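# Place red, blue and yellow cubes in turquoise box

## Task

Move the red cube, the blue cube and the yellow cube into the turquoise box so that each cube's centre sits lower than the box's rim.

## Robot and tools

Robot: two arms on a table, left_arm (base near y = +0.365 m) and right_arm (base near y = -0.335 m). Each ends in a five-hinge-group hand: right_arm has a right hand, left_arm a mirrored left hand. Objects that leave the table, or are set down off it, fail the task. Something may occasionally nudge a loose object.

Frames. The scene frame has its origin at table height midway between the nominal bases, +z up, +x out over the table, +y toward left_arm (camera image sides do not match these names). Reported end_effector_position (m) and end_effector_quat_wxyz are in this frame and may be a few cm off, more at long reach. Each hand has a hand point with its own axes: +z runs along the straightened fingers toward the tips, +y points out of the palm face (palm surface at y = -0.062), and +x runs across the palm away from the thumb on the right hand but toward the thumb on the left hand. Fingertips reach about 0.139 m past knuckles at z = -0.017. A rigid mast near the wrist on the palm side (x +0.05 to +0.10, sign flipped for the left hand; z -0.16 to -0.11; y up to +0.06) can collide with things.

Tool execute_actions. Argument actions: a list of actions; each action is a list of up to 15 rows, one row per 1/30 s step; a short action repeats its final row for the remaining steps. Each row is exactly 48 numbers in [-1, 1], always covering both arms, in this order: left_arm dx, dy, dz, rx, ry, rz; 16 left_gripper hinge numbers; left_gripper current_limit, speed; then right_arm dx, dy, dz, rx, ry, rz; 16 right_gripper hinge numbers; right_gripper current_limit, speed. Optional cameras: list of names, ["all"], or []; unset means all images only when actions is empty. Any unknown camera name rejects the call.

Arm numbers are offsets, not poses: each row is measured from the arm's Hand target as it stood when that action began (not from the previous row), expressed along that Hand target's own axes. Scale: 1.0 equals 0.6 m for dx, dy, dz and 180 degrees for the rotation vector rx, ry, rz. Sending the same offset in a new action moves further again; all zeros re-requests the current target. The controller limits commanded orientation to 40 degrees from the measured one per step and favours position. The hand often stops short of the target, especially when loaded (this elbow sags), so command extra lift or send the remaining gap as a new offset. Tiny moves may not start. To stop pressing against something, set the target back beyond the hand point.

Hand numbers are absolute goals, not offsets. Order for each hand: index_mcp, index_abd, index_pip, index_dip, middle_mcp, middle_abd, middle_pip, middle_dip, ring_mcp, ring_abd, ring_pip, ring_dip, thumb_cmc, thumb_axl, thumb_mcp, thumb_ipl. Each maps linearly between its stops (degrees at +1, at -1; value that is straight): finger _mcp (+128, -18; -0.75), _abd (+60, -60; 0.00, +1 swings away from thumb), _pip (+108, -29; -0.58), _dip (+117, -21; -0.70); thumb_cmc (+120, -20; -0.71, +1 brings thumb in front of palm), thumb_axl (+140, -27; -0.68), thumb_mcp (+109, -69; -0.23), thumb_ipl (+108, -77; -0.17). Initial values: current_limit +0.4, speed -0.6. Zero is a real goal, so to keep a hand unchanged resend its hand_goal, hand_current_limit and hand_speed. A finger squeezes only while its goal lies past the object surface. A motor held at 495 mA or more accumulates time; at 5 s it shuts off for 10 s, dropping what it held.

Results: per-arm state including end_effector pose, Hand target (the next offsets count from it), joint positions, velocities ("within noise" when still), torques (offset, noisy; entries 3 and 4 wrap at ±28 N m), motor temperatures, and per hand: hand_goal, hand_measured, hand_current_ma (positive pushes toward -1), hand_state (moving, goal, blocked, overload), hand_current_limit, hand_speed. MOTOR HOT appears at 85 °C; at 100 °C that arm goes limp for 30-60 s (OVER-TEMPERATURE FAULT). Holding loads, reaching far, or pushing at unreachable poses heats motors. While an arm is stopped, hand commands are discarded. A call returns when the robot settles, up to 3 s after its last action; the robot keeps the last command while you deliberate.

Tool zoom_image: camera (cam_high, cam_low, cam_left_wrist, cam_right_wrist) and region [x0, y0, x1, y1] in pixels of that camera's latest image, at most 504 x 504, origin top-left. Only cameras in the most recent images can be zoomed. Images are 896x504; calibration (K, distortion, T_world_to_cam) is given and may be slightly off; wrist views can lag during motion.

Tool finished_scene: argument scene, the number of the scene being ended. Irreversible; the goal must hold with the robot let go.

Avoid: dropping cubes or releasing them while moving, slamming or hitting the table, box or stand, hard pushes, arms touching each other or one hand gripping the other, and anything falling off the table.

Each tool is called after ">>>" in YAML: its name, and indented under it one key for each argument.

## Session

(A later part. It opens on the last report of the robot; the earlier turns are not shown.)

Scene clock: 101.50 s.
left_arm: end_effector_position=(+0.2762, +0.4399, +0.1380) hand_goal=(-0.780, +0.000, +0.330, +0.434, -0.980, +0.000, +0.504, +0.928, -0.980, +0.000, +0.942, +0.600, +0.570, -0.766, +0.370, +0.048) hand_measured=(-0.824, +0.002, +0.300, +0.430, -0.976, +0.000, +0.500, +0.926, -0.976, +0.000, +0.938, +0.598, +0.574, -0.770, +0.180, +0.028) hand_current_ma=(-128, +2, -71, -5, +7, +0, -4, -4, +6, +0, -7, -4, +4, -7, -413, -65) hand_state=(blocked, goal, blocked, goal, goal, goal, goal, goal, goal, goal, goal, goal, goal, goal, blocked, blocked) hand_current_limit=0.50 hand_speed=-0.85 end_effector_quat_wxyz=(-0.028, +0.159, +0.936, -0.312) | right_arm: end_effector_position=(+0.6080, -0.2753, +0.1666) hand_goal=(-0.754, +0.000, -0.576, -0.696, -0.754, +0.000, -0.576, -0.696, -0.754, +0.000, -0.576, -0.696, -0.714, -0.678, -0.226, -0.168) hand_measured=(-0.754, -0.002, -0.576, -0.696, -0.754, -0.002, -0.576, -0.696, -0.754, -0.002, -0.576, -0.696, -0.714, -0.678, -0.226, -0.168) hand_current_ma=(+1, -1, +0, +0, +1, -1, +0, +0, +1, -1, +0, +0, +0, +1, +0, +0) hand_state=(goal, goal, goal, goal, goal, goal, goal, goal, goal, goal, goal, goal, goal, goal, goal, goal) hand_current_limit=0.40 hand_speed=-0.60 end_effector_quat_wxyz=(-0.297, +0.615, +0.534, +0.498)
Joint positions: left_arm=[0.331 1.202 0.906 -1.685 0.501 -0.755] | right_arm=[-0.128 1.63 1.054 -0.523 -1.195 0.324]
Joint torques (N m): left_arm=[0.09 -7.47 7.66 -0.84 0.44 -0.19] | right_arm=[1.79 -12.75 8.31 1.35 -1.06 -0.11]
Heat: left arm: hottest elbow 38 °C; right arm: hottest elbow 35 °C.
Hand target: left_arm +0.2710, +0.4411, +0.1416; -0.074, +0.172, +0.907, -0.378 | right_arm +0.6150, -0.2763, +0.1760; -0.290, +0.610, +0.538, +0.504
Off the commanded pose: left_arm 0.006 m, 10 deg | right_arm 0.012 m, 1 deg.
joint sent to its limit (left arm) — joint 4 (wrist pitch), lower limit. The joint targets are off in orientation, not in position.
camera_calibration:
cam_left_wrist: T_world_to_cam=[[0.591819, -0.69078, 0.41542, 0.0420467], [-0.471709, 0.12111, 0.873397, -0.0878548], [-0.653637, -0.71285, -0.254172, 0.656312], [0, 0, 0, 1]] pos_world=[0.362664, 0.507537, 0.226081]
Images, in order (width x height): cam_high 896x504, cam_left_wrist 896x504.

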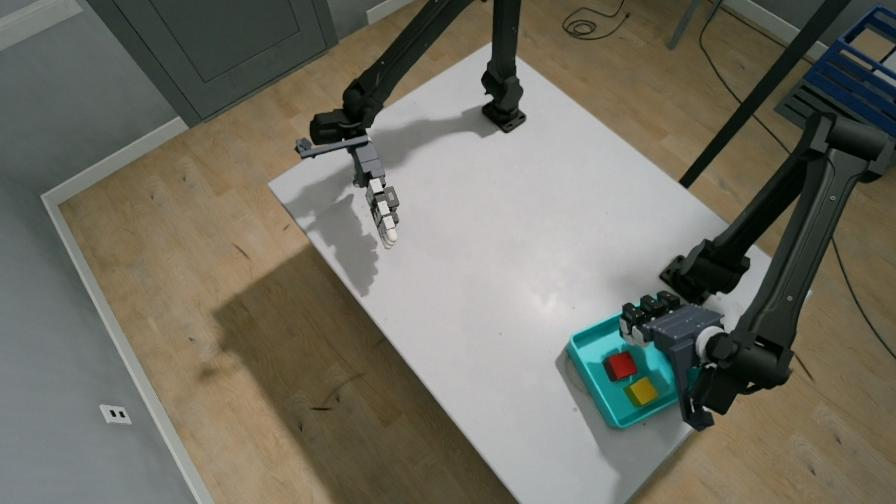

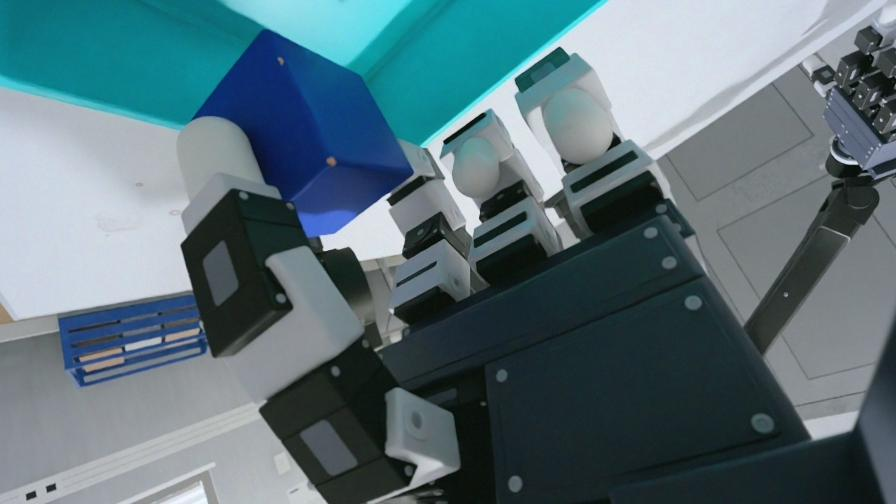

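>>> execute_actions:
  actions:
    - [[0.0018,0.0504,0.0438,0,0,0,-0.78,0,0.33,0.435,-0.98,0,0.504,0.928,-0.98,0,0.942,0.6,0.571,-0.766,0.37,0.049,0.5,-0.85,0,0,0,0,0,0,-0.754,0,-0.576,-0.696,-0.754,0,-0.576,-0.696,-0.754,0,-0.576,-0.696,-0.714,-0.678,-0.226,-0.168,0.4,-0.6]]
    - [[0,0.0353,0.0353,0,0,0,-0.78,0,0.33,0.435,-0.98,0,0.504,0.928,-0.98,0,0.942,0.6,0.571,-0.766,0.37,0.049,0.5,-0.85,0,0,0,0,0,0,-0.754,0,-0.576,-0.696,-0.754,0,-0.576,-0.696,-0.754,0,-0.576,-0.696,-0.714,-0.678,-0.226,-0.168,0.4,-0.6]]
  cameras: ["cam_high","cam_left_wrist","cam_low"]

>>> zoom_image:
  camera: "cam_high"
  region: [550, 280, 720, 440]

Scene clock: 103.37 s.
left_arm: end_effector_position=(+0.2691, +0.4413, +0.0742) hand_goal=(-0.780, +0.000, +0.330, +0.434, -0.980, +0.000, +0.504, +0.928, -0.980, +0.000, +0.942, +0.600, +0.570, -0.766, +0.370, +0.048) hand_measured=(-0.824, +0.002, +0.300, +0.430, -0.976, +0.000, +0.500, +0.926, -0.976, +0.000, +0.938, +0.598, +0.574, -0.770, +0.180, +0.028) hand_current_ma=(-128, +2, -71, -5, +7, +0, -4, -4, +6, +0, -7, -4, +4, -7, -413, -65) hand_state=(blocked, goal, blocked, goal, goal, goal, goal, goal, goal, goal, goal, goal, goal, goal, blocked, blocked) hand_current_limit=0.50 hand_speed=-0.85 end_effector_quat_wxyz=(-0.079, +0.171, +0.907, -0.377) | right_arm: end_effector_position=(+0.6080, -0.2753, +0.1666) hand_goal=(-0.754, +0.000, -0.576, -0.696, -0.754, +0.000, -0.576, -0.696, -0.754, +0.000, -0.576, -0.696, -0.714, -0.678, -0.226, -0.168) hand_measured=(-0.754, -0.002, -0.576, -0.696, -0.754, -0.002, -0.576, -0.696, -0.754, -0.002, -0.576, -0.696, -0.714, -0.678, -0.226, -0.168) hand_current_ma=(+1, -1, +0, +0, +1, -1, +0, +0, +1, -1, +0, +0, +0, +1, +0, +0) hand_state=(goal, goal, goal, goal, goal, goal, goal, goal, goal, goal, goal, goal, goal, goal, goal, goal) hand_current_limit=0.40 hand_speed=-0.60 end_effector_quat_wxyz=(-0.297, +0.615, +0.534, +0.498)
Joint positions: left_arm=[0.381 1.405 0.856 -1.657 0.509 -0.603] | right_arm=[-0.128 1.63 1.054 -0.523 -1.195 0.324]
Joint torques (N m): left_arm=[-0.44 -8 6.37 -0.61 0.45 0.08] | right_arm=[1.61 -11.81 8.18 1.57 -1.04 -0.03]
Heat: left arm: hottest elbow 38 °C; right arm: hottest elbow 35 °C.
Hand target: left_arm +0.2704, +0.4438, +0.0716; -0.074, +0.171, +0.907, -0.378 | right_arm +0.6150, -0.2763, +0.1760; -0.290, +0.610, +0.538, +0.504
Off the commanded pose: left_arm 0.004 m, 1 deg | right_arm 0.012 m, 1 deg.
camera_calibration:
cam_left_wrist: T_world_to_cam=[[0.59761, -0.673032, 0.435765, 0.0628429], [-0.361791, 0.25866, 0.895657, -0.127597], [-0.715521, -0.692909, -0.0889195, 0.632096], [0, 0, 0, 1]] pos_world=[0.368559, 0.513284, 0.143104]
Images, in order (width x height): cam_high 896x504, cam_low 896x504, cam_left_wrist 896x504.

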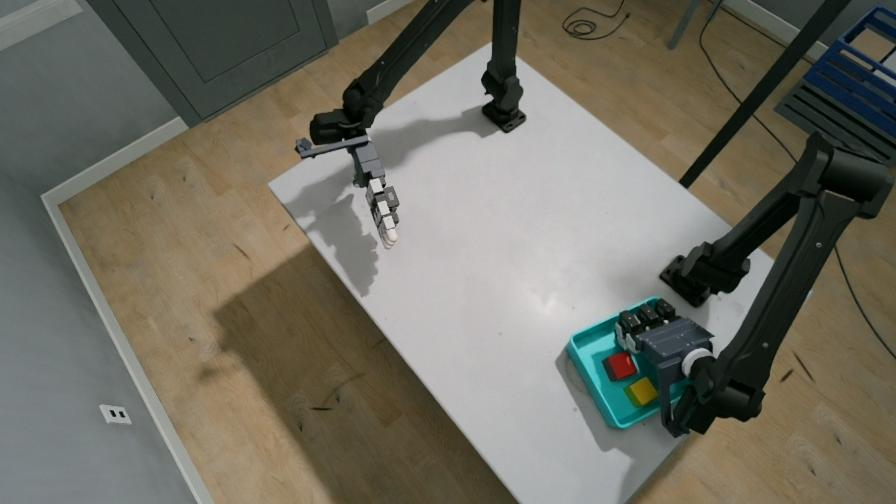

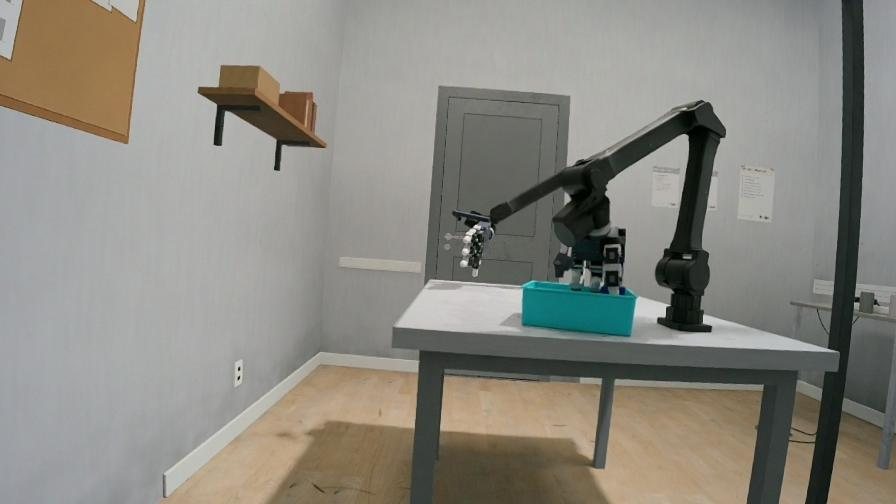

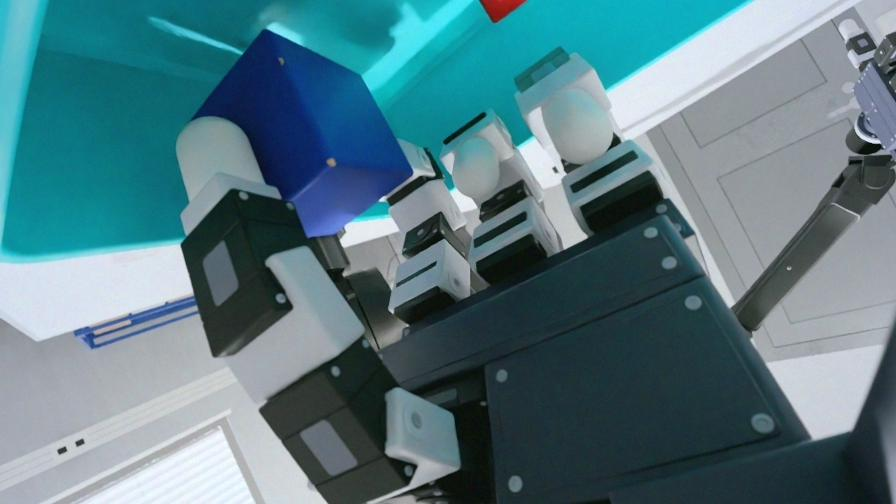

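Scaled by 2.965.

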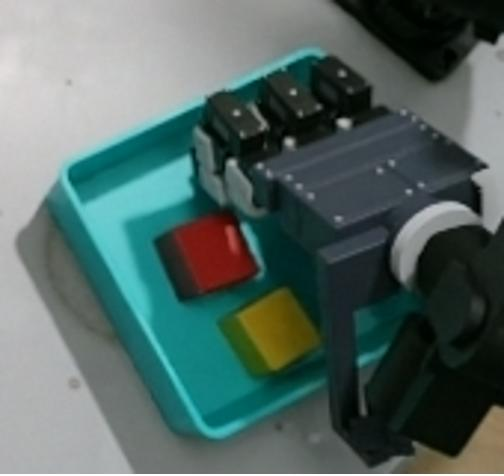

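>>> execute_actions:
  actions:
    - [[0,0.0283,0.0283,0,0,0,-0.78,0,0.33,0.435,-0.98,0,0.504,0.928,-0.98,0,0.942,0.6,0.571,-0.766,0.37,0.049,0.5,-0.85,0,0,0,0,0,0,-0.754,0,-0.576,-0.696,-0.754,0,-0.576,-0.696,-0.754,0,-0.576,-0.696,-0.714,-0.678,-0.226,-0.168,0.4,-0.6]]
    - [[0,0.0094,0.0094,0,0,0,-0.78,0,0.33,0.435,-0.98,0,0.504,0.928,-0.98,0,0.942,0.6,0.571,-0.766,0.35,0.049,0.4,-0.85,0,0,0,0,0,0,-0.754,0,-0.576,-0.696,-0.754,0,-0.576,-0.696,-0.754,0,-0.576,-0.696,-0.714,-0.678,-0.226,-0.168,0.4,-0.6]]
  cameras: ["cam_high","cam_left_wrist"]

>>> zoom_image:
  camera: "cam_high"
  region: [550, 280, 720, 440]

Scene clock: 105.23 s.
left_arm: end_effector_position=(+0.2713, +0.4423, +0.0443) hand_goal=(-0.780, +0.000, +0.330, +0.434, -0.980, +0.000, +0.504, +0.928, -0.980, +0.000, +0.942, +0.600, +0.570, -0.766, +0.350, +0.048) hand_measured=(-0.824, +0.002, +0.300, +0.430, -0.976, +0.000, +0.500, +0.926, -0.976, +0.000, +0.938, +0.598, +0.574, -0.770, +0.180, +0.028) hand_current_ma=(-128, +2, -71, -5, +7, +0, -4, -4, +6, +0, -7, -4, +4, -7, -385, -65) hand_state=(blocked, goal, blocked, goal, goal, goal, goal, goal, goal, goal, goal, goal, goal, goal, blocked, blocked) hand_current_limit=0.40 hand_speed=-0.85 end_effector_quat_wxyz=(-0.075, +0.174, +0.908, -0.375) | right_arm: end_effector_position=(+0.6080, -0.2753, +0.1666) hand_goal=(-0.754, +0.000, -0.576, -0.696, -0.754, +0.000, -0.576, -0.696, -0.754, +0.000, -0.576, -0.696, -0.714, -0.678, -0.226, -0.168) hand_measured=(-0.754, -0.002, -0.576, -0.696, -0.754, -0.002, -0.576, -0.696, -0.754, -0.002, -0.576, -0.696, -0.714, -0.678, -0.226, -0.168) hand_current_ma=(+1, -1, +0, +0, +1, -1, +0, +0, +1, -1, +0, +0, +0, +1, +0, +0) hand_state=(goal, goal, goal, goal, goal, goal, goal, goal, goal, goal, goal, goal, goal, goal, goal, goal) hand_current_limit=0.40 hand_speed=-0.60 end_effector_quat_wxyz=(-0.297, +0.615, +0.534, +0.498)
Joint positions: left_arm=[0.381 1.455 0.816 -1.558 0.509 -0.602] | right_arm=[-0.128 1.63 1.054 -0.523 -1.195 0.324]
Joint torques (N m): left_arm=[0.32 -7.65 5.78 -0.7 0.43 0.1] | right_arm=[1.49 -11.46 8.42 1.62 -1.07 -0.14]
Heat: left arm: hottest elbow 38 °C; right arm: hottest elbow 35 °C.
Hand target: left_arm +0.2703, +0.4437, +0.0397; -0.074, +0.171, +0.907, -0.378 | right_arm +0.6150, -0.2763, +0.1760; -0.290, +0.610, +0.538, +0.504
Off the commanded pose: left_arm 0.005 m, 0 deg | right_arm 0.012 m, 1 deg.
camera_calibration:
cam_left_wrist: T_world_to_cam=[[0.592763, -0.675175, 0.439055, 0.0773174], [-0.370292, 0.255639, 0.893047, -0.0964652], [-0.715203, -0.691944, -0.0984786, 0.631587], [0, 0, 0, 1]] pos_world=[0.370162, 0.513886, 0.114399]
Images, in order (width x height): cam_high 896x504, cam_left_wrist 896x504.

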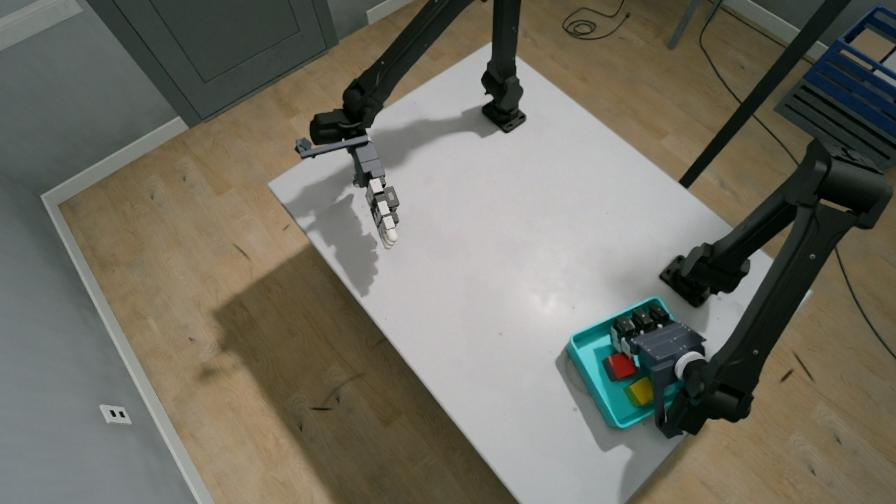

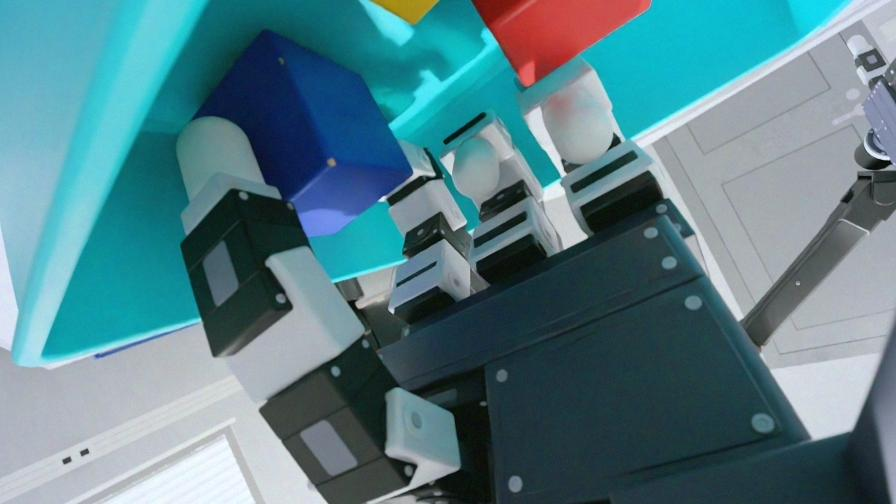

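Scaled by 2.965.

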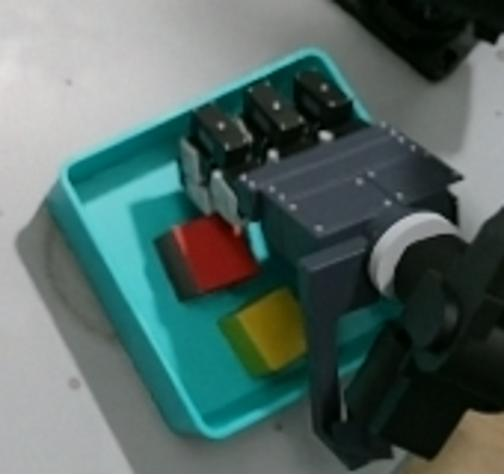

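>>> execute_actions:
  actions:
    - [[0.005,0.0025,0.0025,0,0,0,-0.78,0,0.33,0.435,-0.98,0,0.504,0.928,-0.98,0,0.942,0.6,0.571,-0.766,0.35,0.049,0.4,-0.85,0,0,0,0,0,0,-0.754,0,-0.576,-0.696,-0.754,0,-0.576,-0.696,-0.754,0,-0.576,-0.696,-0.714,-0.678,-0.226,-0.168,0.4,-0.6],[0.01,0.005,0.005,0,0,0,-0.78,0,0.33,0.435,-0.98,0,0.504,0.928,-0.98,0,0.942,0.6,0.571,-0.766,0.35,0.049,0.4,-0.85,0,0,0,0,0,0,-0.754,0,-0.576,-0.696,-0.754,0,-0.576,-0.696,-0.754,0,-0.576,-0.696,-0.714,-0.678,-0.226,-0.168,0.4,-0.6]]
  cameras: ["cam_high","cam_left_wrist"]

Scene clock: 106.50 s.
left_arm: end_effector_position=(+0.2659, +0.4438, +0.0399) hand_goal=(-0.780, +0.000, +0.330, +0.434, -0.980, +0.000, +0.504, +0.928, -0.980, +0.000, +0.942, +0.600, +0.570, -0.766, +0.350, +0.048) hand_measured=(-0.824, +0.002, +0.300, +0.430, -0.976, +0.000, +0.500, +0.926, -0.976, +0.000, +0.938, +0.598, +0.574, -0.770, +0.180, +0.028) hand_current_ma=(-128, +2, -71, -5, +7, +0, -4, -4, +6, +0, -7, -4, +4, -7, -385, -65) hand_state=(blocked, goal, blocked, goal, goal, goal, goal, goal, goal, goal, goal, goal, goal, goal, blocked, blocked) hand_current_limit=0.40 hand_speed=-0.85 end_effector_quat_wxyz=(-0.074, +0.172, +0.907, -0.376) | right_arm: end_effector_position=(+0.6080, -0.2753, +0.1666) hand_goal=(-0.754, +0.000, -0.576, -0.696, -0.754, +0.000, -0.576, -0.696, -0.754, +0.000, -0.576, -0.696, -0.714, -0.678, -0.226, -0.168) hand_measured=(-0.754, -0.002, -0.576, -0.696, -0.754, -0.002, -0.576, -0.696, -0.754, -0.002, -0.576, -0.696, -0.714, -0.678, -0.226, -0.168) hand_current_ma=(+1, -1, +0, +0, +1, -1, +0, +0, +1, -1, +0, +0, +0, +1, +0, +0) hand_state=(goal, goal, goal, goal, goal, goal, goal, goal, goal, goal, goal, goal, goal, goal, goal, goal) hand_current_limit=0.40 hand_speed=-0.60 end_effector_quat_wxyz=(-0.297, +0.615, +0.534, +0.498)
Joint positions: left_arm=[0.395 1.455 0.8 -1.549 0.505 -0.59] | right_arm=[-0.128 1.63 1.054 -0.523 -1.195 0.324]
Joint torques (N m): left_arm=[0.56 -7.65 5.5 -0.8 0.3 0.08] | right_arm=[1.55 -11.69 8.35 1.83 -1.04 -0.12]
Heat: left arm: hottest elbow 38 °C; right arm: hottest elbow 35 °C.
Hand target: left_arm +0.2647, +0.4459, +0.0354; -0.074, +0.172, +0.907, -0.378 | right_arm +0.6150, -0.2763, +0.1760; -0.290, +0.610, +0.538, +0.504
Off the commanded pose: left_arm 0.005 m, 0 deg | right_arm 0.012 m, 1 deg.
camera_calibration:
cam_left_wrist: T_world_to_cam=[[0.594679, -0.672281, 0.440903, 0.0816085], [-0.370923, 0.257129, 0.892357, -0.0954062], [-0.713283, -0.694207, -0.0964547, 0.628759], [0, 0, 0, 1]] pos_world=[0.364564, 0.515885, 0.109802]
Images, in order (width x height): cam_high 896x504, cam_left_wrist 896x504.

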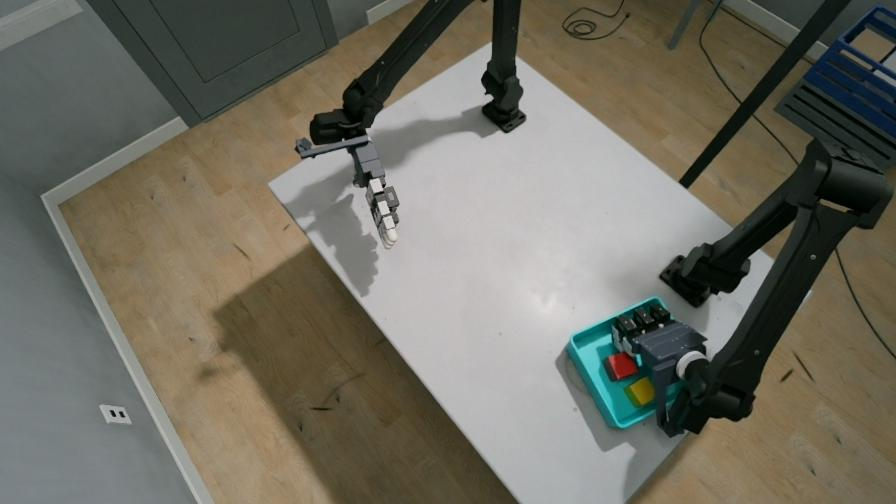

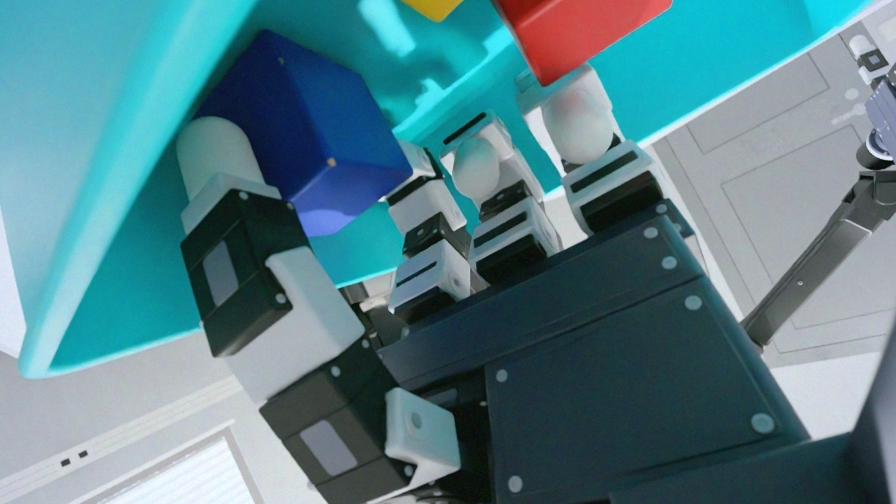

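>>> execute_actions:
  actions:
    - [[0.002,0.0024,0.0024,0,0,0,-0.78,0,0.33,0.435,-0.98,0,0.504,0.928,-0.98,0,0.942,0.6,0.571,-0.766,0.35,0.049,0.4,-0.85,0,0,0,0,0,0,-0.754,0,-0.576,-0.696,-0.754,0,-0.576,-0.696,-0.754,0,-0.576,-0.696,-0.714,-0.678,-0.226,-0.168,0.4,-0.6],[0.002,0.0047,0.0047,0,0,0,-0.78,0,0.33,0.435,-0.98,0,0.504,0.928,-0.98,0,0.942,0.6,0.571,-0.766,0.35,0.049,0.4,-0.85,0,0,0,0,0,0,-0.754,0,-0.576,-0.696,-0.754,0,-0.576,-0.696,-0.754,0,-0.576,-0.696,-0.714,-0.678,-0.226,-0.168,0.4,-0.6]]
  cameras: ["cam_high","cam_left_wrist"]

>>> zoom_image:
  camera: "cam_high"
  region: [550, 280, 720, 440]

Scene clock: 107.40 s.
left_arm: end_effector_position=(+0.2653, +0.4442, +0.0363) hand_goal=(-0.780, +0.000, +0.330, +0.434, -0.980, +0.000, +0.504, +0.928, -0.980, +0.000, +0.942, +0.600, +0.570, -0.766, +0.350, +0.048) hand_measured=(-0.824, +0.002, +0.300, +0.430, -0.976, +0.000, +0.500, +0.926, -0.976, +0.000, +0.938, +0.598, +0.574, -0.770, +0.180, +0.028) hand_current_ma=(-128, +2, -71, -5, +7, +0, -4, -4, +6, +0, -7, -4, +4, -7, -385, -65) hand_state=(blocked, goal, blocked, goal, goal, goal, goal, goal, goal, goal, goal, goal, goal, goal, blocked, blocked) hand_current_limit=0.40 hand_speed=-0.85 end_effector_quat_wxyz=(-0.073, +0.173, +0.907, -0.376) | right_arm: end_effector_position=(+0.6080, -0.2753, +0.1666) hand_goal=(-0.754, +0.000, -0.576, -0.696, -0.754, +0.000, -0.576, -0.696, -0.754, +0.000, -0.576, -0.696, -0.714, -0.678, -0.226, -0.168) hand_measured=(-0.754, -0.002, -0.576, -0.696, -0.754, -0.002, -0.576, -0.696, -0.754, -0.002, -0.576, -0.696, -0.714, -0.678, -0.226, -0.168) hand_current_ma=(+1, -1, +0, +0, +1, -1, +0, +0, +1, -1, +0, +0, +0, +1, +0, +0) hand_state=(goal, goal, goal, goal, goal, goal, goal, goal, goal, goal, goal, goal, goal, goal, goal, goal) hand_current_limit=0.40 hand_speed=-0.60 end_effector_quat_wxyz=(-0.297, +0.615, +0.534, +0.498)
Joint positions: left_arm=[0.398 1.459 0.794 -1.537 0.504 -0.587] | right_arm=[-0.128 1.63 1.054 -0.523 -1.195 0.324]
Joint torques (N m): left_arm=[0.5 -7.41 5.56 -0.61 0.29 0.08] | right_arm=[1.73 -10.99 8.38 1.43 -1.03 -0.19]
Heat: left arm: hottest elbow 38 °C; right arm: hottest elbow 35 °C.
Hand target: left_arm +0.2636, +0.4463, +0.0314; -0.074, +0.171, +0.907, -0.378 | right_arm +0.6150, -0.2763, +0.1760; -0.290, +0.610, +0.538, +0.504
Off the commanded pose: left_arm 0.006 m, 0 deg | right_arm 0.012 m, 1 deg.
camera_calibration:
cam_left_wrist: T_world_to_cam=[[0.593319, -0.672729, 0.44205, 0.0843894], [-0.372857, 0.257014, 0.891584, -0.0919], [-0.713407, -0.693815, -0.0983404, 0.628113], [0, 0, 0, 1]] pos_world=[0.363765, 0.516185, 0.106401]
Images, in order (width x height): cam_high 896x504, cam_left_wrist 896x504.

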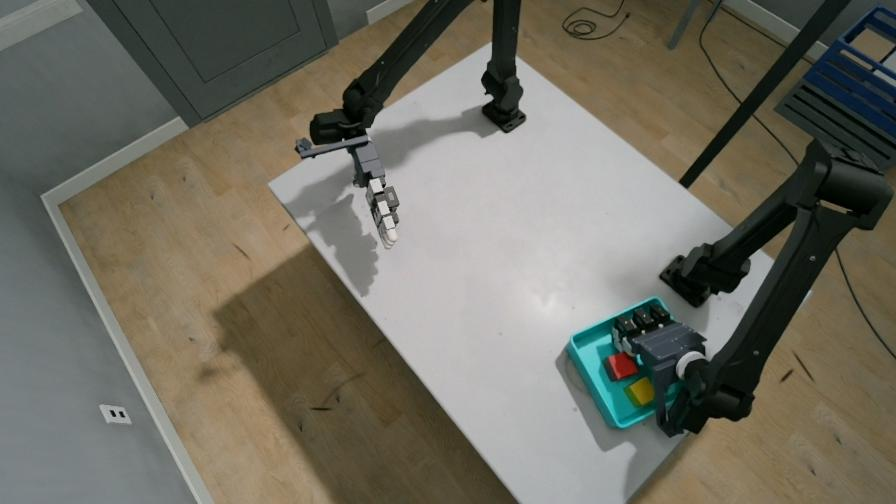

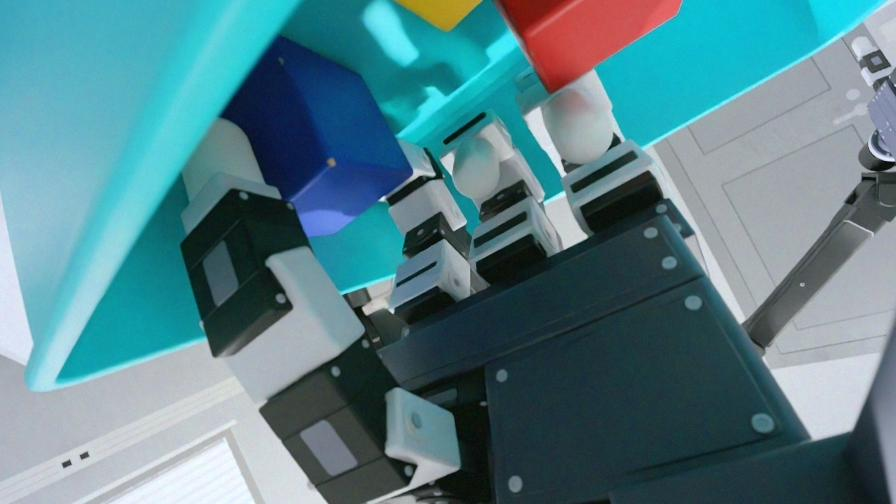

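Scaled by 2.965.

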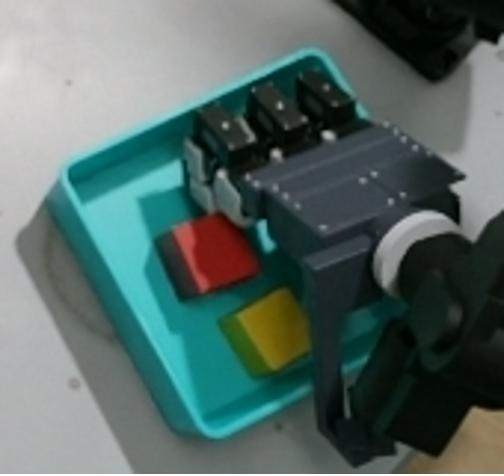

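>>> execute_actions:
  actions:
    - [[0.002,0.0020,0.0020,0,0,0,-0.78,0,0.33,0.435,-0.98,0,0.504,0.928,-0.98,0,0.942,0.6,0.571,-0.766,0.35,0.049,0.4,-0.85,0,0,0,0,0,0,-0.754,0,-0.576,-0.696,-0.754,0,-0.576,-0.696,-0.754,0,-0.576,-0.696,-0.714,-0.678,-0.226,-0.168,0.4,-0.6],[0.002,0.0035,0.0035,0,0,0,-0.78,0,0.33,0.435,-0.98,0,0.504,0.928,-0.98,0,0.942,0.6,0.571,-0.766,0.35,0.049,0.4,-0.85,0,0,0,0,0,0,-0.754,0,-0.576,-0.696,-0.754,0,-0.576,-0.696,-0.754,0,-0.576,-0.696,-0.714,-0.678,-0.226,-0.168,0.4,-0.6]]
  cameras: ["cam_left_wrist"]

Scene clock: 108.30 s.
left_arm: end_effector_position=(+0.2646, +0.4447, +0.0346) hand_goal=(-0.780, +0.000, +0.330, +0.434, -0.980, +0.000, +0.504, +0.928, -0.980, +0.000, +0.942, +0.600, +0.570, -0.766, +0.350, +0.048) hand_measured=(-0.824, +0.002, +0.300, +0.432, -0.976, +0.000, +0.500, +0.926, -0.976, +0.000, +0.940, +0.598, +0.574, -0.770, +0.180, +0.028) hand_current_ma=(-128, +2, -71, -1, +7, +0, -4, -4, +6, +0, -3, -2, +4, -7, -385, -67) hand_state=(blocked, goal, blocked, goal, goal, goal, goal, goal, goal, goal, goal, goal, goal, goal, blocked, blocked) hand_current_limit=0.40 hand_speed=-0.85 end_effector_quat_wxyz=(-0.073, +0.173, +0.908, -0.376) | right_arm: end_effector_position=(+0.6080, -0.2753, +0.1666) hand_goal=(-0.754, +0.000, -0.576, -0.696, -0.754, +0.000, -0.576, -0.696, -0.754, +0.000, -0.576, -0.696, -0.714, -0.678, -0.226, -0.168) hand_measured=(-0.754, -0.002, -0.576, -0.696, -0.754, -0.002, -0.576, -0.696, -0.754, -0.002, -0.576, -0.696, -0.714, -0.678, -0.226, -0.168) hand_current_ma=(+1, -1, +0, +0, +1, -1, +0, +0, +1, -1, +0, +0, +0, +1, +0, +0) hand_state=(goal, goal, goal, goal, goal, goal, goal, goal, goal, goal, goal, goal, goal, goal, goal, goal) hand_current_limit=0.40 hand_speed=-0.60 end_effector_quat_wxyz=(-0.297, +0.615, +0.534, +0.498)
Joint positions: left_arm=[0.4 1.461 0.79 -1.532 0.502 -0.584] | right_arm=[-0.128 1.63 1.054 -0.523 -1.195 0.324]
Joint torques (N m): left_arm=[-0.15 -7.18 5.31 -0.57 0.27 0.09] | right_arm=[2.61 -11.4 8.43 1.87 -1.04 -0.12]
Heat: left arm: hottest elbow 38 °C; right arm: hottest elbow 35 °C.
Hand target: left_arm +0.2624, +0.4468, +0.0285; -0.074, +0.172, +0.907, -0.378 | right_arm +0.6150, -0.2763, +0.1760; -0.290, +0.610, +0.538, +0.504
Off the commanded pose: left_arm 0.007 m, 0 deg | right_arm 0.012 m, 1 deg.
camera_calibration:
cam_left_wrist: T_world_to_cam=[[0.592768, -0.672736, 0.442779, 0.0859904], [-0.374045, 0.256927, 0.891111, -0.0904634], [-0.713244, -0.693841, -0.0993351, 0.6278], [0, 0, 0, 1]] pos_world=[0.362965, 0.516685, 0.104901]
Images, in order (width x height): cam_left_wrist 896x504.

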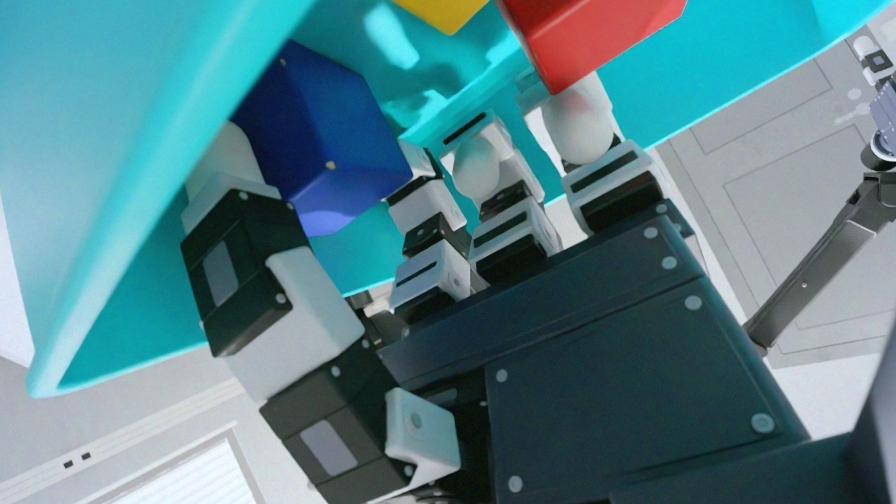

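>>> execute_actions:
  actions:
    - [[0.0,0.0020,0.0020,0,0,0,-0.78,0,0.33,0.435,-0.98,0,0.504,0.928,-0.98,0,0.942,0.6,0.571,-0.766,0.35,0.049,0.4,-0.85,0,0,0,0,0,0,-0.754,0,-0.576,-0.696,-0.754,0,-0.576,-0.696,-0.754,0,-0.576,-0.696,-0.714,-0.678,-0.226,-0.168,0.4,-0.6],[0.0,0.0030,0.0030,0,0,0,-0.78,0,0.33,0.435,-0.98,0,0.504,0.928,-0.98,0,0.942,0.6,0.571,-0.766,0.35,0.049,0.4,-0.85,0,0,0,0,0,0,-0.754,0,-0.576,-0.696,-0.754,0,-0.576,-0.696,-0.754,0,-0.576,-0.696,-0.714,-0.678,-0.226,-0.168,0.4,-0.6]]
  cameras: ["cam_left_wrist"]

Scene clock: 109.70 s.
left_arm: end_effector_position=(+0.2649, +0.4449, +0.0339) hand_goal=(-0.780, +0.000, +0.330, +0.434, -0.980, +0.000, +0.504, +0.928, -0.980, +0.000, +0.942, +0.600, +0.570, -0.766, +0.350, +0.048) hand_measured=(-0.824, +0.002, +0.302, +0.438, -0.976, +0.000, +0.500, +0.926, -0.976, +0.000, +0.942, +0.600, +0.574, -0.770, +0.180, +0.026) hand_current_ma=(-128, +2, -70, +6, +7, +0, -4, -4, +6, +0, -1, +0, +4, -7, -385, -69) hand_state=(blocked, goal, blocked, goal, goal, goal, goal, goal, goal, goal, goal, goal, goal, goal, blocked, blocked) hand_current_limit=0.40 hand_speed=-0.85 end_effector_quat_wxyz=(-0.072, +0.173, +0.908, -0.376) | right_arm: end_effector_position=(+0.6080, -0.2753, +0.1666) hand_goal=(-0.754, +0.000, -0.576, -0.696, -0.754, +0.000, -0.576, -0.696, -0.754, +0.000, -0.576, -0.696, -0.714, -0.678, -0.226, -0.168) hand_measured=(-0.754, -0.002, -0.576, -0.696, -0.754, -0.002, -0.576, -0.696, -0.754, -0.002, -0.576, -0.696, -0.714, -0.678, -0.226, -0.168) hand_current_ma=(+1, -1, +0, +0, +1, -1, +0, +0, +1, -1, +0, +0, +0, +1, +0, +0) hand_state=(goal, goal, goal, goal, goal, goal, goal, goal, goal, goal, goal, goal, goal, goal, goal, goal) hand_current_limit=0.40 hand_speed=-0.60 end_effector_quat_wxyz=(-0.297, +0.615, +0.534, +0.498)
Joint positions: left_arm=[0.4 1.463 0.79 -1.53 0.502 -0.584] | right_arm=[-0.128 1.63 1.054 -0.523 -1.195 0.324]
Joint torques (N m): left_arm=[0.62 -6.89 4.96 -0.47 0.28 0.07] | right_arm=[1.03 -11.52 8.34 1.35 -1.09 -0.11]
Heat: left arm: hottest elbow 38 °C; right arm: hottest elbow 35 °C.
Hand target: left_arm +0.2624, +0.4468, +0.0259; -0.074, +0.171, +0.907, -0.378 | right_arm +0.6150, -0.2763, +0.1760; -0.290, +0.610, +0.538, +0.504
Off the commanded pose: left_arm 0.009 m, 0 deg | right_arm 0.012 m, 1 deg.
camera_calibration:
cam_left_wrist: T_world_to_cam=[[0.592625, -0.672778, 0.442906, 0.0862059], [-0.374416, 0.25676, 0.891003, -0.0896094], [-0.713168, -0.693862, -0.0997367, 0.628049], [0, 0, 0, 1]] pos_world=[0.363265, 0.516785, 0.104301]
Images, in order (width x height): cam_left_wrist 896x504.

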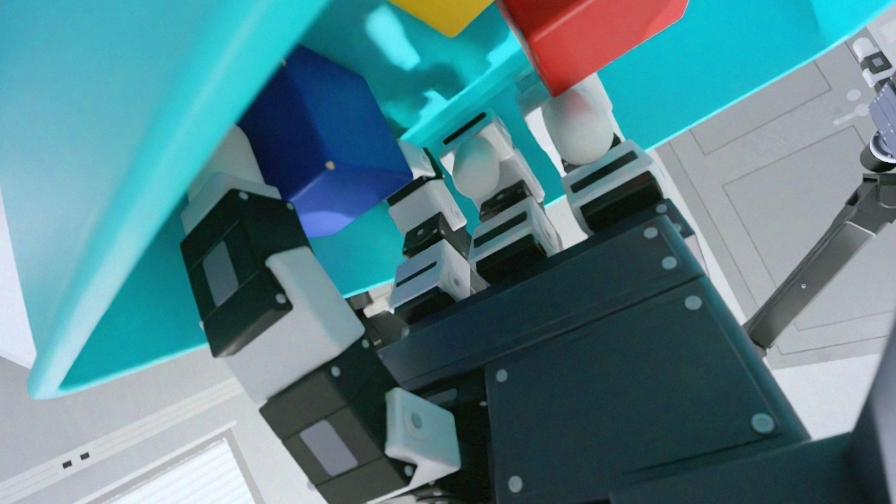

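>>> execute_actions:
  actions:
    - [[0.0,-0.004,-0.004,0,0,0,-0.78,0,0.33,0.435,-0.98,0,0.504,0.928,-0.98,0,0.942,0.6,0.571,-0.766,0.33,0.049,0.4,-0.9,0,0,0,0,0,0,-0.754,0,-0.576,-0.696,-0.754,0,-0.576,-0.696,-0.754,0,-0.576,-0.696,-0.714,-0.678,-0.226,-0.168,0.4,-0.6]]
    - [[0.0,0,0,0,0,0,-0.80,0,0.32,0.435,-0.98,0,0.504,0.928,-0.98,0,0.942,0.6,0.571,-0.766,0.26,0.049,0.4,-0.9,0,0,0,0,0,0,-0.754,0,-0.576,-0.696,-0.754,0,-0.576,-0.696,-0.754,0,-0.576,-0.696,-0.714,-0.678,-0.226,-0.168,0.4,-0.6]]
    - [[0.0,0,0,0,0,0,-0.82,0,0.31,0.435,-0.98,0,0.504,0.928,-0.98,0,0.942,0.6,0.571,-0.766,0.20,0.049,0.4,-0.9,0,0,0,0,0,0,-0.754,0,-0.576,-0.696,-0.754,0,-0.576,-0.696,-0.754,0,-0.576,-0.696,-0.714,-0.678,-0.226,-0.168,0.4,-0.6]]
  cameras: ["cam_left_wrist"]

Scene clock: 111.67 s.
left_arm: end_effector_position=(+0.2649, +0.4449, +0.0339) hand_goal=(-0.820, +0.000, +0.310, +0.434, -0.980, +0.000, +0.504, +0.928, -0.980, +0.000, +0.942, +0.600, +0.570, -0.766, +0.200, +0.048) hand_measured=(-0.832, +0.002, +0.302, +0.440, -0.976, +0.000, +0.500, +0.926, -0.976, +0.000, +0.942, +0.600, +0.574, -0.770, +0.178, +0.026) hand_current_ma=(-24, +2, -12, +8, +7, +0, -4, -4, +6, +0, -1, +0, +4, -7, -71, -69) hand_state=(goal, goal, goal, goal, goal, goal, goal, goal, goal, goal, goal, goal, goal, goal, blocked, blocked) hand_current_limit=0.40 hand_speed=-0.90 end_effector_quat_wxyz=(-0.072, +0.173, +0.908, -0.376) | right_arm: end_effector_position=(+0.6080, -0.2753, +0.1666) hand_goal=(-0.754, +0.000, -0.576, -0.696, -0.754, +0.000, -0.576, -0.696, -0.754, +0.000, -0.576, -0.696, -0.714, -0.678, -0.226, -0.168) hand_measured=(-0.754, -0.002, -0.576, -0.696, -0.754, -0.002, -0.576, -0.696, -0.754, -0.002, -0.576, -0.696, -0.714, -0.678, -0.226, -0.168) hand_current_ma=(+1, -1, +0, +0, +1, -1, +0, +0, +1, -1, +0, +0, +0, +1, +0, +0) hand_state=(goal, goal, goal, goal, goal, goal, goal, goal, goal, goal, goal, goal, goal, goal, goal, goal) hand_current_limit=0.40 hand_speed=-0.60 end_effector_quat_wxyz=(-0.297, +0.615, +0.534, +0.498)
Joint positions: left_arm=[0.4 1.463 0.79 -1.53 0.502 -0.584] | right_arm=[-0.128 1.63 1.054 -0.523 -1.195 0.324]
Joint torques (N m): left_arm=[0.73 -7.41 5.44 -0.76 0.27 0.08] | right_arm=[2.2 -12.16 8.39 1.55 -1.03 -0.08]
Heat: left arm: hottest elbow 38 °C; right arm: hottest elbow 35 °C.
Hand target: left_arm +0.2624, +0.4468, +0.0293; -0.074, +0.171, +0.907, -0.378 | right_arm +0.6150, -0.2763, +0.1760; -0.290, +0.610, +0.538, +0.504
Off the commanded pose: left_arm 0.006 m, 0 deg | right_arm 0.012 m, 1 deg.
camera_calibration:
cam_left_wrist: T_world_to_cam=[[0.592625, -0.672778, 0.442906, 0.0862059], [-0.374416, 0.25676, 0.891003, -0.0896094], [-0.713168, -0.693862, -0.0997367, 0.628049], [0, 0, 0, 1]] pos_world=[0.363265, 0.516785, 0.104301]
Images, in order (width x height): cam_left_wrist 896x504.

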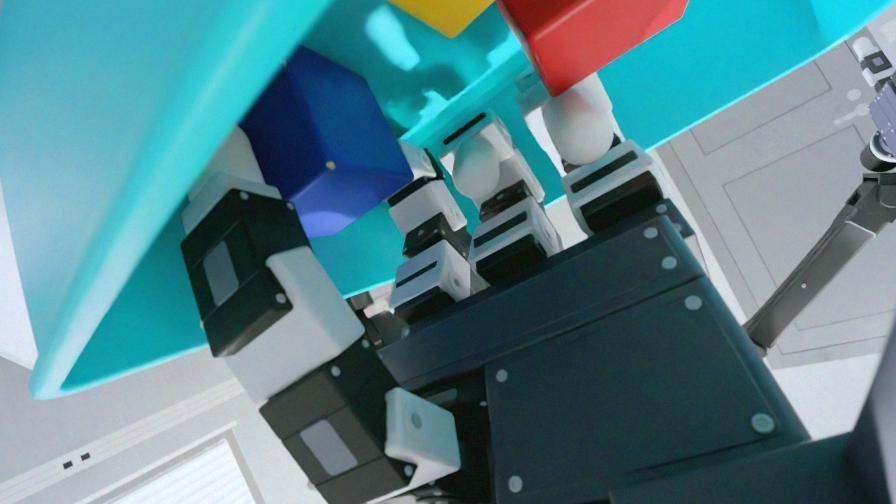

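>>> execute_actions:
  actions:
    - [[0.0,0,0,0,0,0,-0.86,0,0.30,0.435,-0.98,0,0.504,0.928,-0.98,0,0.942,0.6,0.571,-0.766,0.14,0.049,0.4,-0.9,0,0,0,0,0,0,-0.754,0,-0.576,-0.696,-0.754,0,-0.576,-0.696,-0.754,0,-0.576,-0.696,-0.714,-0.678,-0.226,-0.168,0.4,-0.6]]
    - [[0.0,0,0,0,0,0,-0.92,0,0.29,0.435,-0.98,0,0.504,0.928,-0.98,0,0.942,0.6,0.571,-0.766,0.11,0.049,0.4,-0.9,0,0,0,0,0,0,-0.754,0,-0.576,-0.696,-0.754,0,-0.576,-0.696,-0.754,0,-0.576,-0.696,-0.714,-0.678,-0.226,-0.168,0.4,-0.6]]
    - [[0.0,0,0,0,0,0,-0.96,0,0.29,0.435,-0.98,0,0.504,0.928,-0.98,0,0.942,0.6,0.571,-0.766,0.09,0.049,0.4,-0.9,0,0,0,0,0,0,-0.754,0,-0.576,-0.696,-0.754,0,-0.576,-0.696,-0.754,0,-0.576,-0.696,-0.714,-0.678,-0.226,-0.168,0.4,-0.6]]
  cameras: ["cam_left_wrist"]

Scene clock: 113.57 s.
left_arm: end_effector_position=(+0.2649, +0.4449, +0.0339) hand_goal=(-0.960, +0.000, +0.290, +0.434, -0.980, +0.000, +0.504, +0.928, -0.980, +0.000, +0.942, +0.600, +0.570, -0.766, +0.090, +0.048) hand_measured=(-0.944, +0.002, +0.292, +0.436, -0.976, +0.000, +0.500, +0.926, -0.976, +0.000, +0.942, +0.600, +0.574, -0.768, +0.094, +0.046) hand_current_ma=(+33, +2, +3, +2, +7, +0, -4, -4, +6, +0, -1, +0, +4, -3, +7, -4) hand_state=(goal, goal, goal, goal, goal, goal, goal, goal, goal, goal, goal, goal, goal, goal, goal, goal) hand_current_limit=0.40 hand_speed=-0.90 end_effector_quat_wxyz=(-0.072, +0.173, +0.908, -0.376) | right_arm: end_effector_position=(+0.6080, -0.2753, +0.1666) hand_goal=(-0.754, +0.000, -0.576, -0.696, -0.754, +0.000, -0.576, -0.696, -0.754, +0.000, -0.576, -0.696, -0.714, -0.678, -0.226, -0.168) hand_measured=(-0.754, -0.002, -0.576, -0.696, -0.754, -0.002, -0.576, -0.696, -0.754, -0.002, -0.576, -0.696, -0.714, -0.678, -0.226, -0.168) hand_current_ma=(+1, -1, +0, +0, +1, -1, +0, +0, +1, -1, +0, +0, +0, +1, +0, +0) hand_state=(goal, goal, goal, goal, goal, goal, goal, goal, goal, goal, goal, goal, goal, goal, goal, goal) hand_current_limit=0.40 hand_speed=-0.60 end_effector_quat_wxyz=(-0.297, +0.615, +0.534, +0.498)
Joint positions: left_arm=[0.4 1.463 0.79 -1.53 0.502 -0.584] | right_arm=[-0.128 1.63 1.054 -0.523 -1.195 0.324]
Joint torques (N m): left_arm=[0.85 -7.18 5.33 -0.76 0.31 0.07] | right_arm=[1.96 -11.46 8.25 1.37 -1.07 -0.13]
Heat: left arm: hottest elbow 38 °C; right arm: hottest elbow 35 °C.
Hand target: left_arm +0.2624, +0.4468, +0.0293; -0.074, +0.171, +0.907, -0.378 | right_arm +0.6150, -0.2763, +0.1760; -0.290, +0.610, +0.538, +0.504
Off the commanded pose: left_arm 0.006 m, 0 deg | right_arm 0.012 m, 1 deg.
camera_calibration:
cam_left_wrist: T_world_to_cam=[[0.592625, -0.672778, 0.442906, 0.0862059], [-0.374416, 0.25676, 0.891003, -0.0896094], [-0.713168, -0.693862, -0.0997367, 0.628049], [0, 0, 0, 1]] pos_world=[0.363265, 0.516785, 0.104301]
Images, in order (width x height): cam_left_wrist 896x504.

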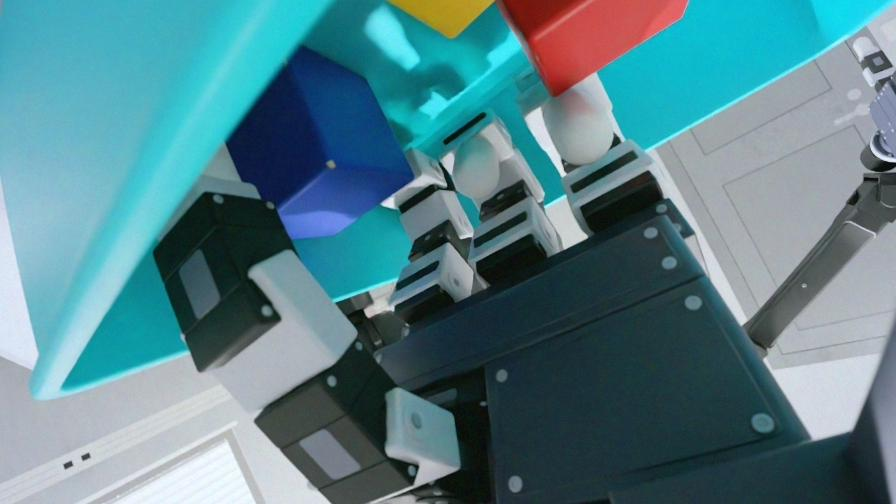

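>>> execute_actions:
  actions:
    - [[-0.002,-0.007,-0.009,0,0,0,-0.96,0,0.29,0.435,-0.98,0,0.504,0.928,-0.98,0,0.942,0.6,0.571,-0.766,0.09,0.049,0.4,-0.9,0,0,0,0,0,0,-0.754,0,-0.576,-0.696,-0.754,0,-0.576,-0.696,-0.754,0,-0.576,-0.696,-0.714,-0.678,-0.226,-0.168,0.4,-0.6],[-0.003,-0.014,-0.018,0,0,0,-0.96,0,0.29,0.435,-0.98,0,0.504,0.928,-0.98,0,0.942,0.6,0.571,-0.766,0.09,0.049,0.4,-0.9,0,0,0,0,0,0,-0.754,0,-0.576,-0.696,-0.754,0,-0.576,-0.696,-0.754,0,-0.576,-0.696,-0.714,-0.678,-0.226,-0.168,0.4,-0.6],[-0.005,-0.0207,-0.0265,0,0,0,-0.96,0,0.29,0.435,-0.98,0,0.504,0.928,-0.98,0,0.942,0.6,0.571,-0.766,0.09,0.049,0.4,-0.9,0,0,0,0,0,0,-0.754,0,-0.576,-0.696,-0.754,0,-0.576,-0.696,-0.754,0,-0.576,-0.696,-0.714,-0.678,-0.226,-0.168,0.4,-0.6]]
  cameras: ["cam_left_wrist"]

Scene clock: 115.33 s.
left_arm: end_effector_position=(+0.2575, +0.4413, +0.0395) hand_goal=(-0.960, +0.000, +0.290, +0.434, -0.980, +0.000, +0.504, +0.928, -0.980, +0.000, +0.942, +0.600, +0.570, -0.766, +0.090, +0.048) hand_measured=(-0.946, +0.002, +0.292, +0.436, -0.976, +0.000, +0.500, +0.926, -0.976, +0.000, +0.942, +0.600, +0.574, -0.768, +0.094, +0.046) hand_current_ma=(+32, +2, +3, +2, +7, +0, -4, -4, +6, +0, -1, +0, +4, -3, +7, -4) hand_state=(goal, goal, goal, goal, goal, goal, goal, goal, goal, goal, goal, goal, goal, goal, goal, goal) hand_current_limit=0.40 hand_speed=-0.90 end_effector_quat_wxyz=(-0.083, +0.169, +0.904, -0.384) | right_arm: end_effector_position=(+0.6080, -0.2753, +0.1666) hand_goal=(-0.754, +0.000, -0.576, -0.696, -0.754, +0.000, -0.576, -0.696, -0.754, +0.000, -0.576, -0.696, -0.714, -0.678, -0.226, -0.168) hand_measured=(-0.754, -0.002, -0.576, -0.696, -0.754, -0.002, -0.576, -0.696, -0.754, -0.002, -0.576, -0.696, -0.714, -0.678, -0.226, -0.168) hand_current_ma=(+1, -1, +0, +0, +1, -1, +0, +0, +1, -1, +0, +0, +0, +1, +0, +0) hand_state=(goal, goal, goal, goal, goal, goal, goal, goal, goal, goal, goal, goal, goal, goal, goal, goal) hand_current_limit=0.40 hand_speed=-0.60 end_effector_quat_wxyz=(-0.297, +0.615, +0.534, +0.498)
Joint positions: left_arm=[0.4 1.455 0.79 -1.567 0.502 -0.584] | right_arm=[-0.128 1.63 1.054 -0.523 -1.195 0.324]
Joint torques (N m): left_arm=[0.44 -9.23 8.53 -1.78 0.31 0.06] | right_arm=[2.2 -11.69 8.25 1.54 -1.06 -0.08]
Heat: left arm: hottest elbow 38 °C; right arm: hottest elbow 35 °C.
Hand target: left_arm +0.2663, +0.4480, +0.0493; -0.074, +0.171, +0.907, -0.378 | right_arm +0.6150, -0.2763, +0.1760; -0.290, +0.610, +0.538, +0.504
Off the commanded pose: left_arm 0.015 m, 1 deg | right_arm 0.012 m, 1 deg.
camera_calibration:
cam_left_wrist: T_world_to_cam=[[0.604449, -0.667203, 0.435295, 0.0805824], [-0.350371, 0.26808, 0.897426, -0.107815], [-0.715459, -0.694963, -0.0717278, 0.620914], [0, 0, 0, 1]] pos_world=[0.357755, 0.51418, 0.106216]
Images, in order (width x height): cam_left_wrist 896x504.

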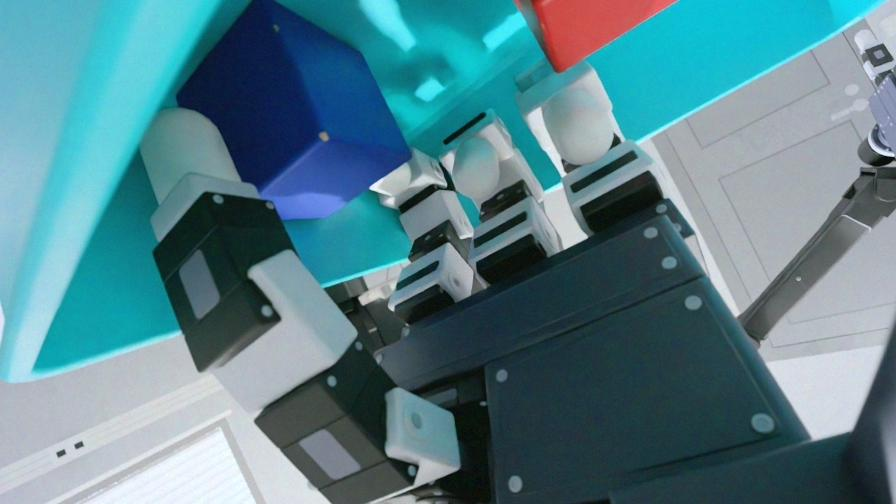

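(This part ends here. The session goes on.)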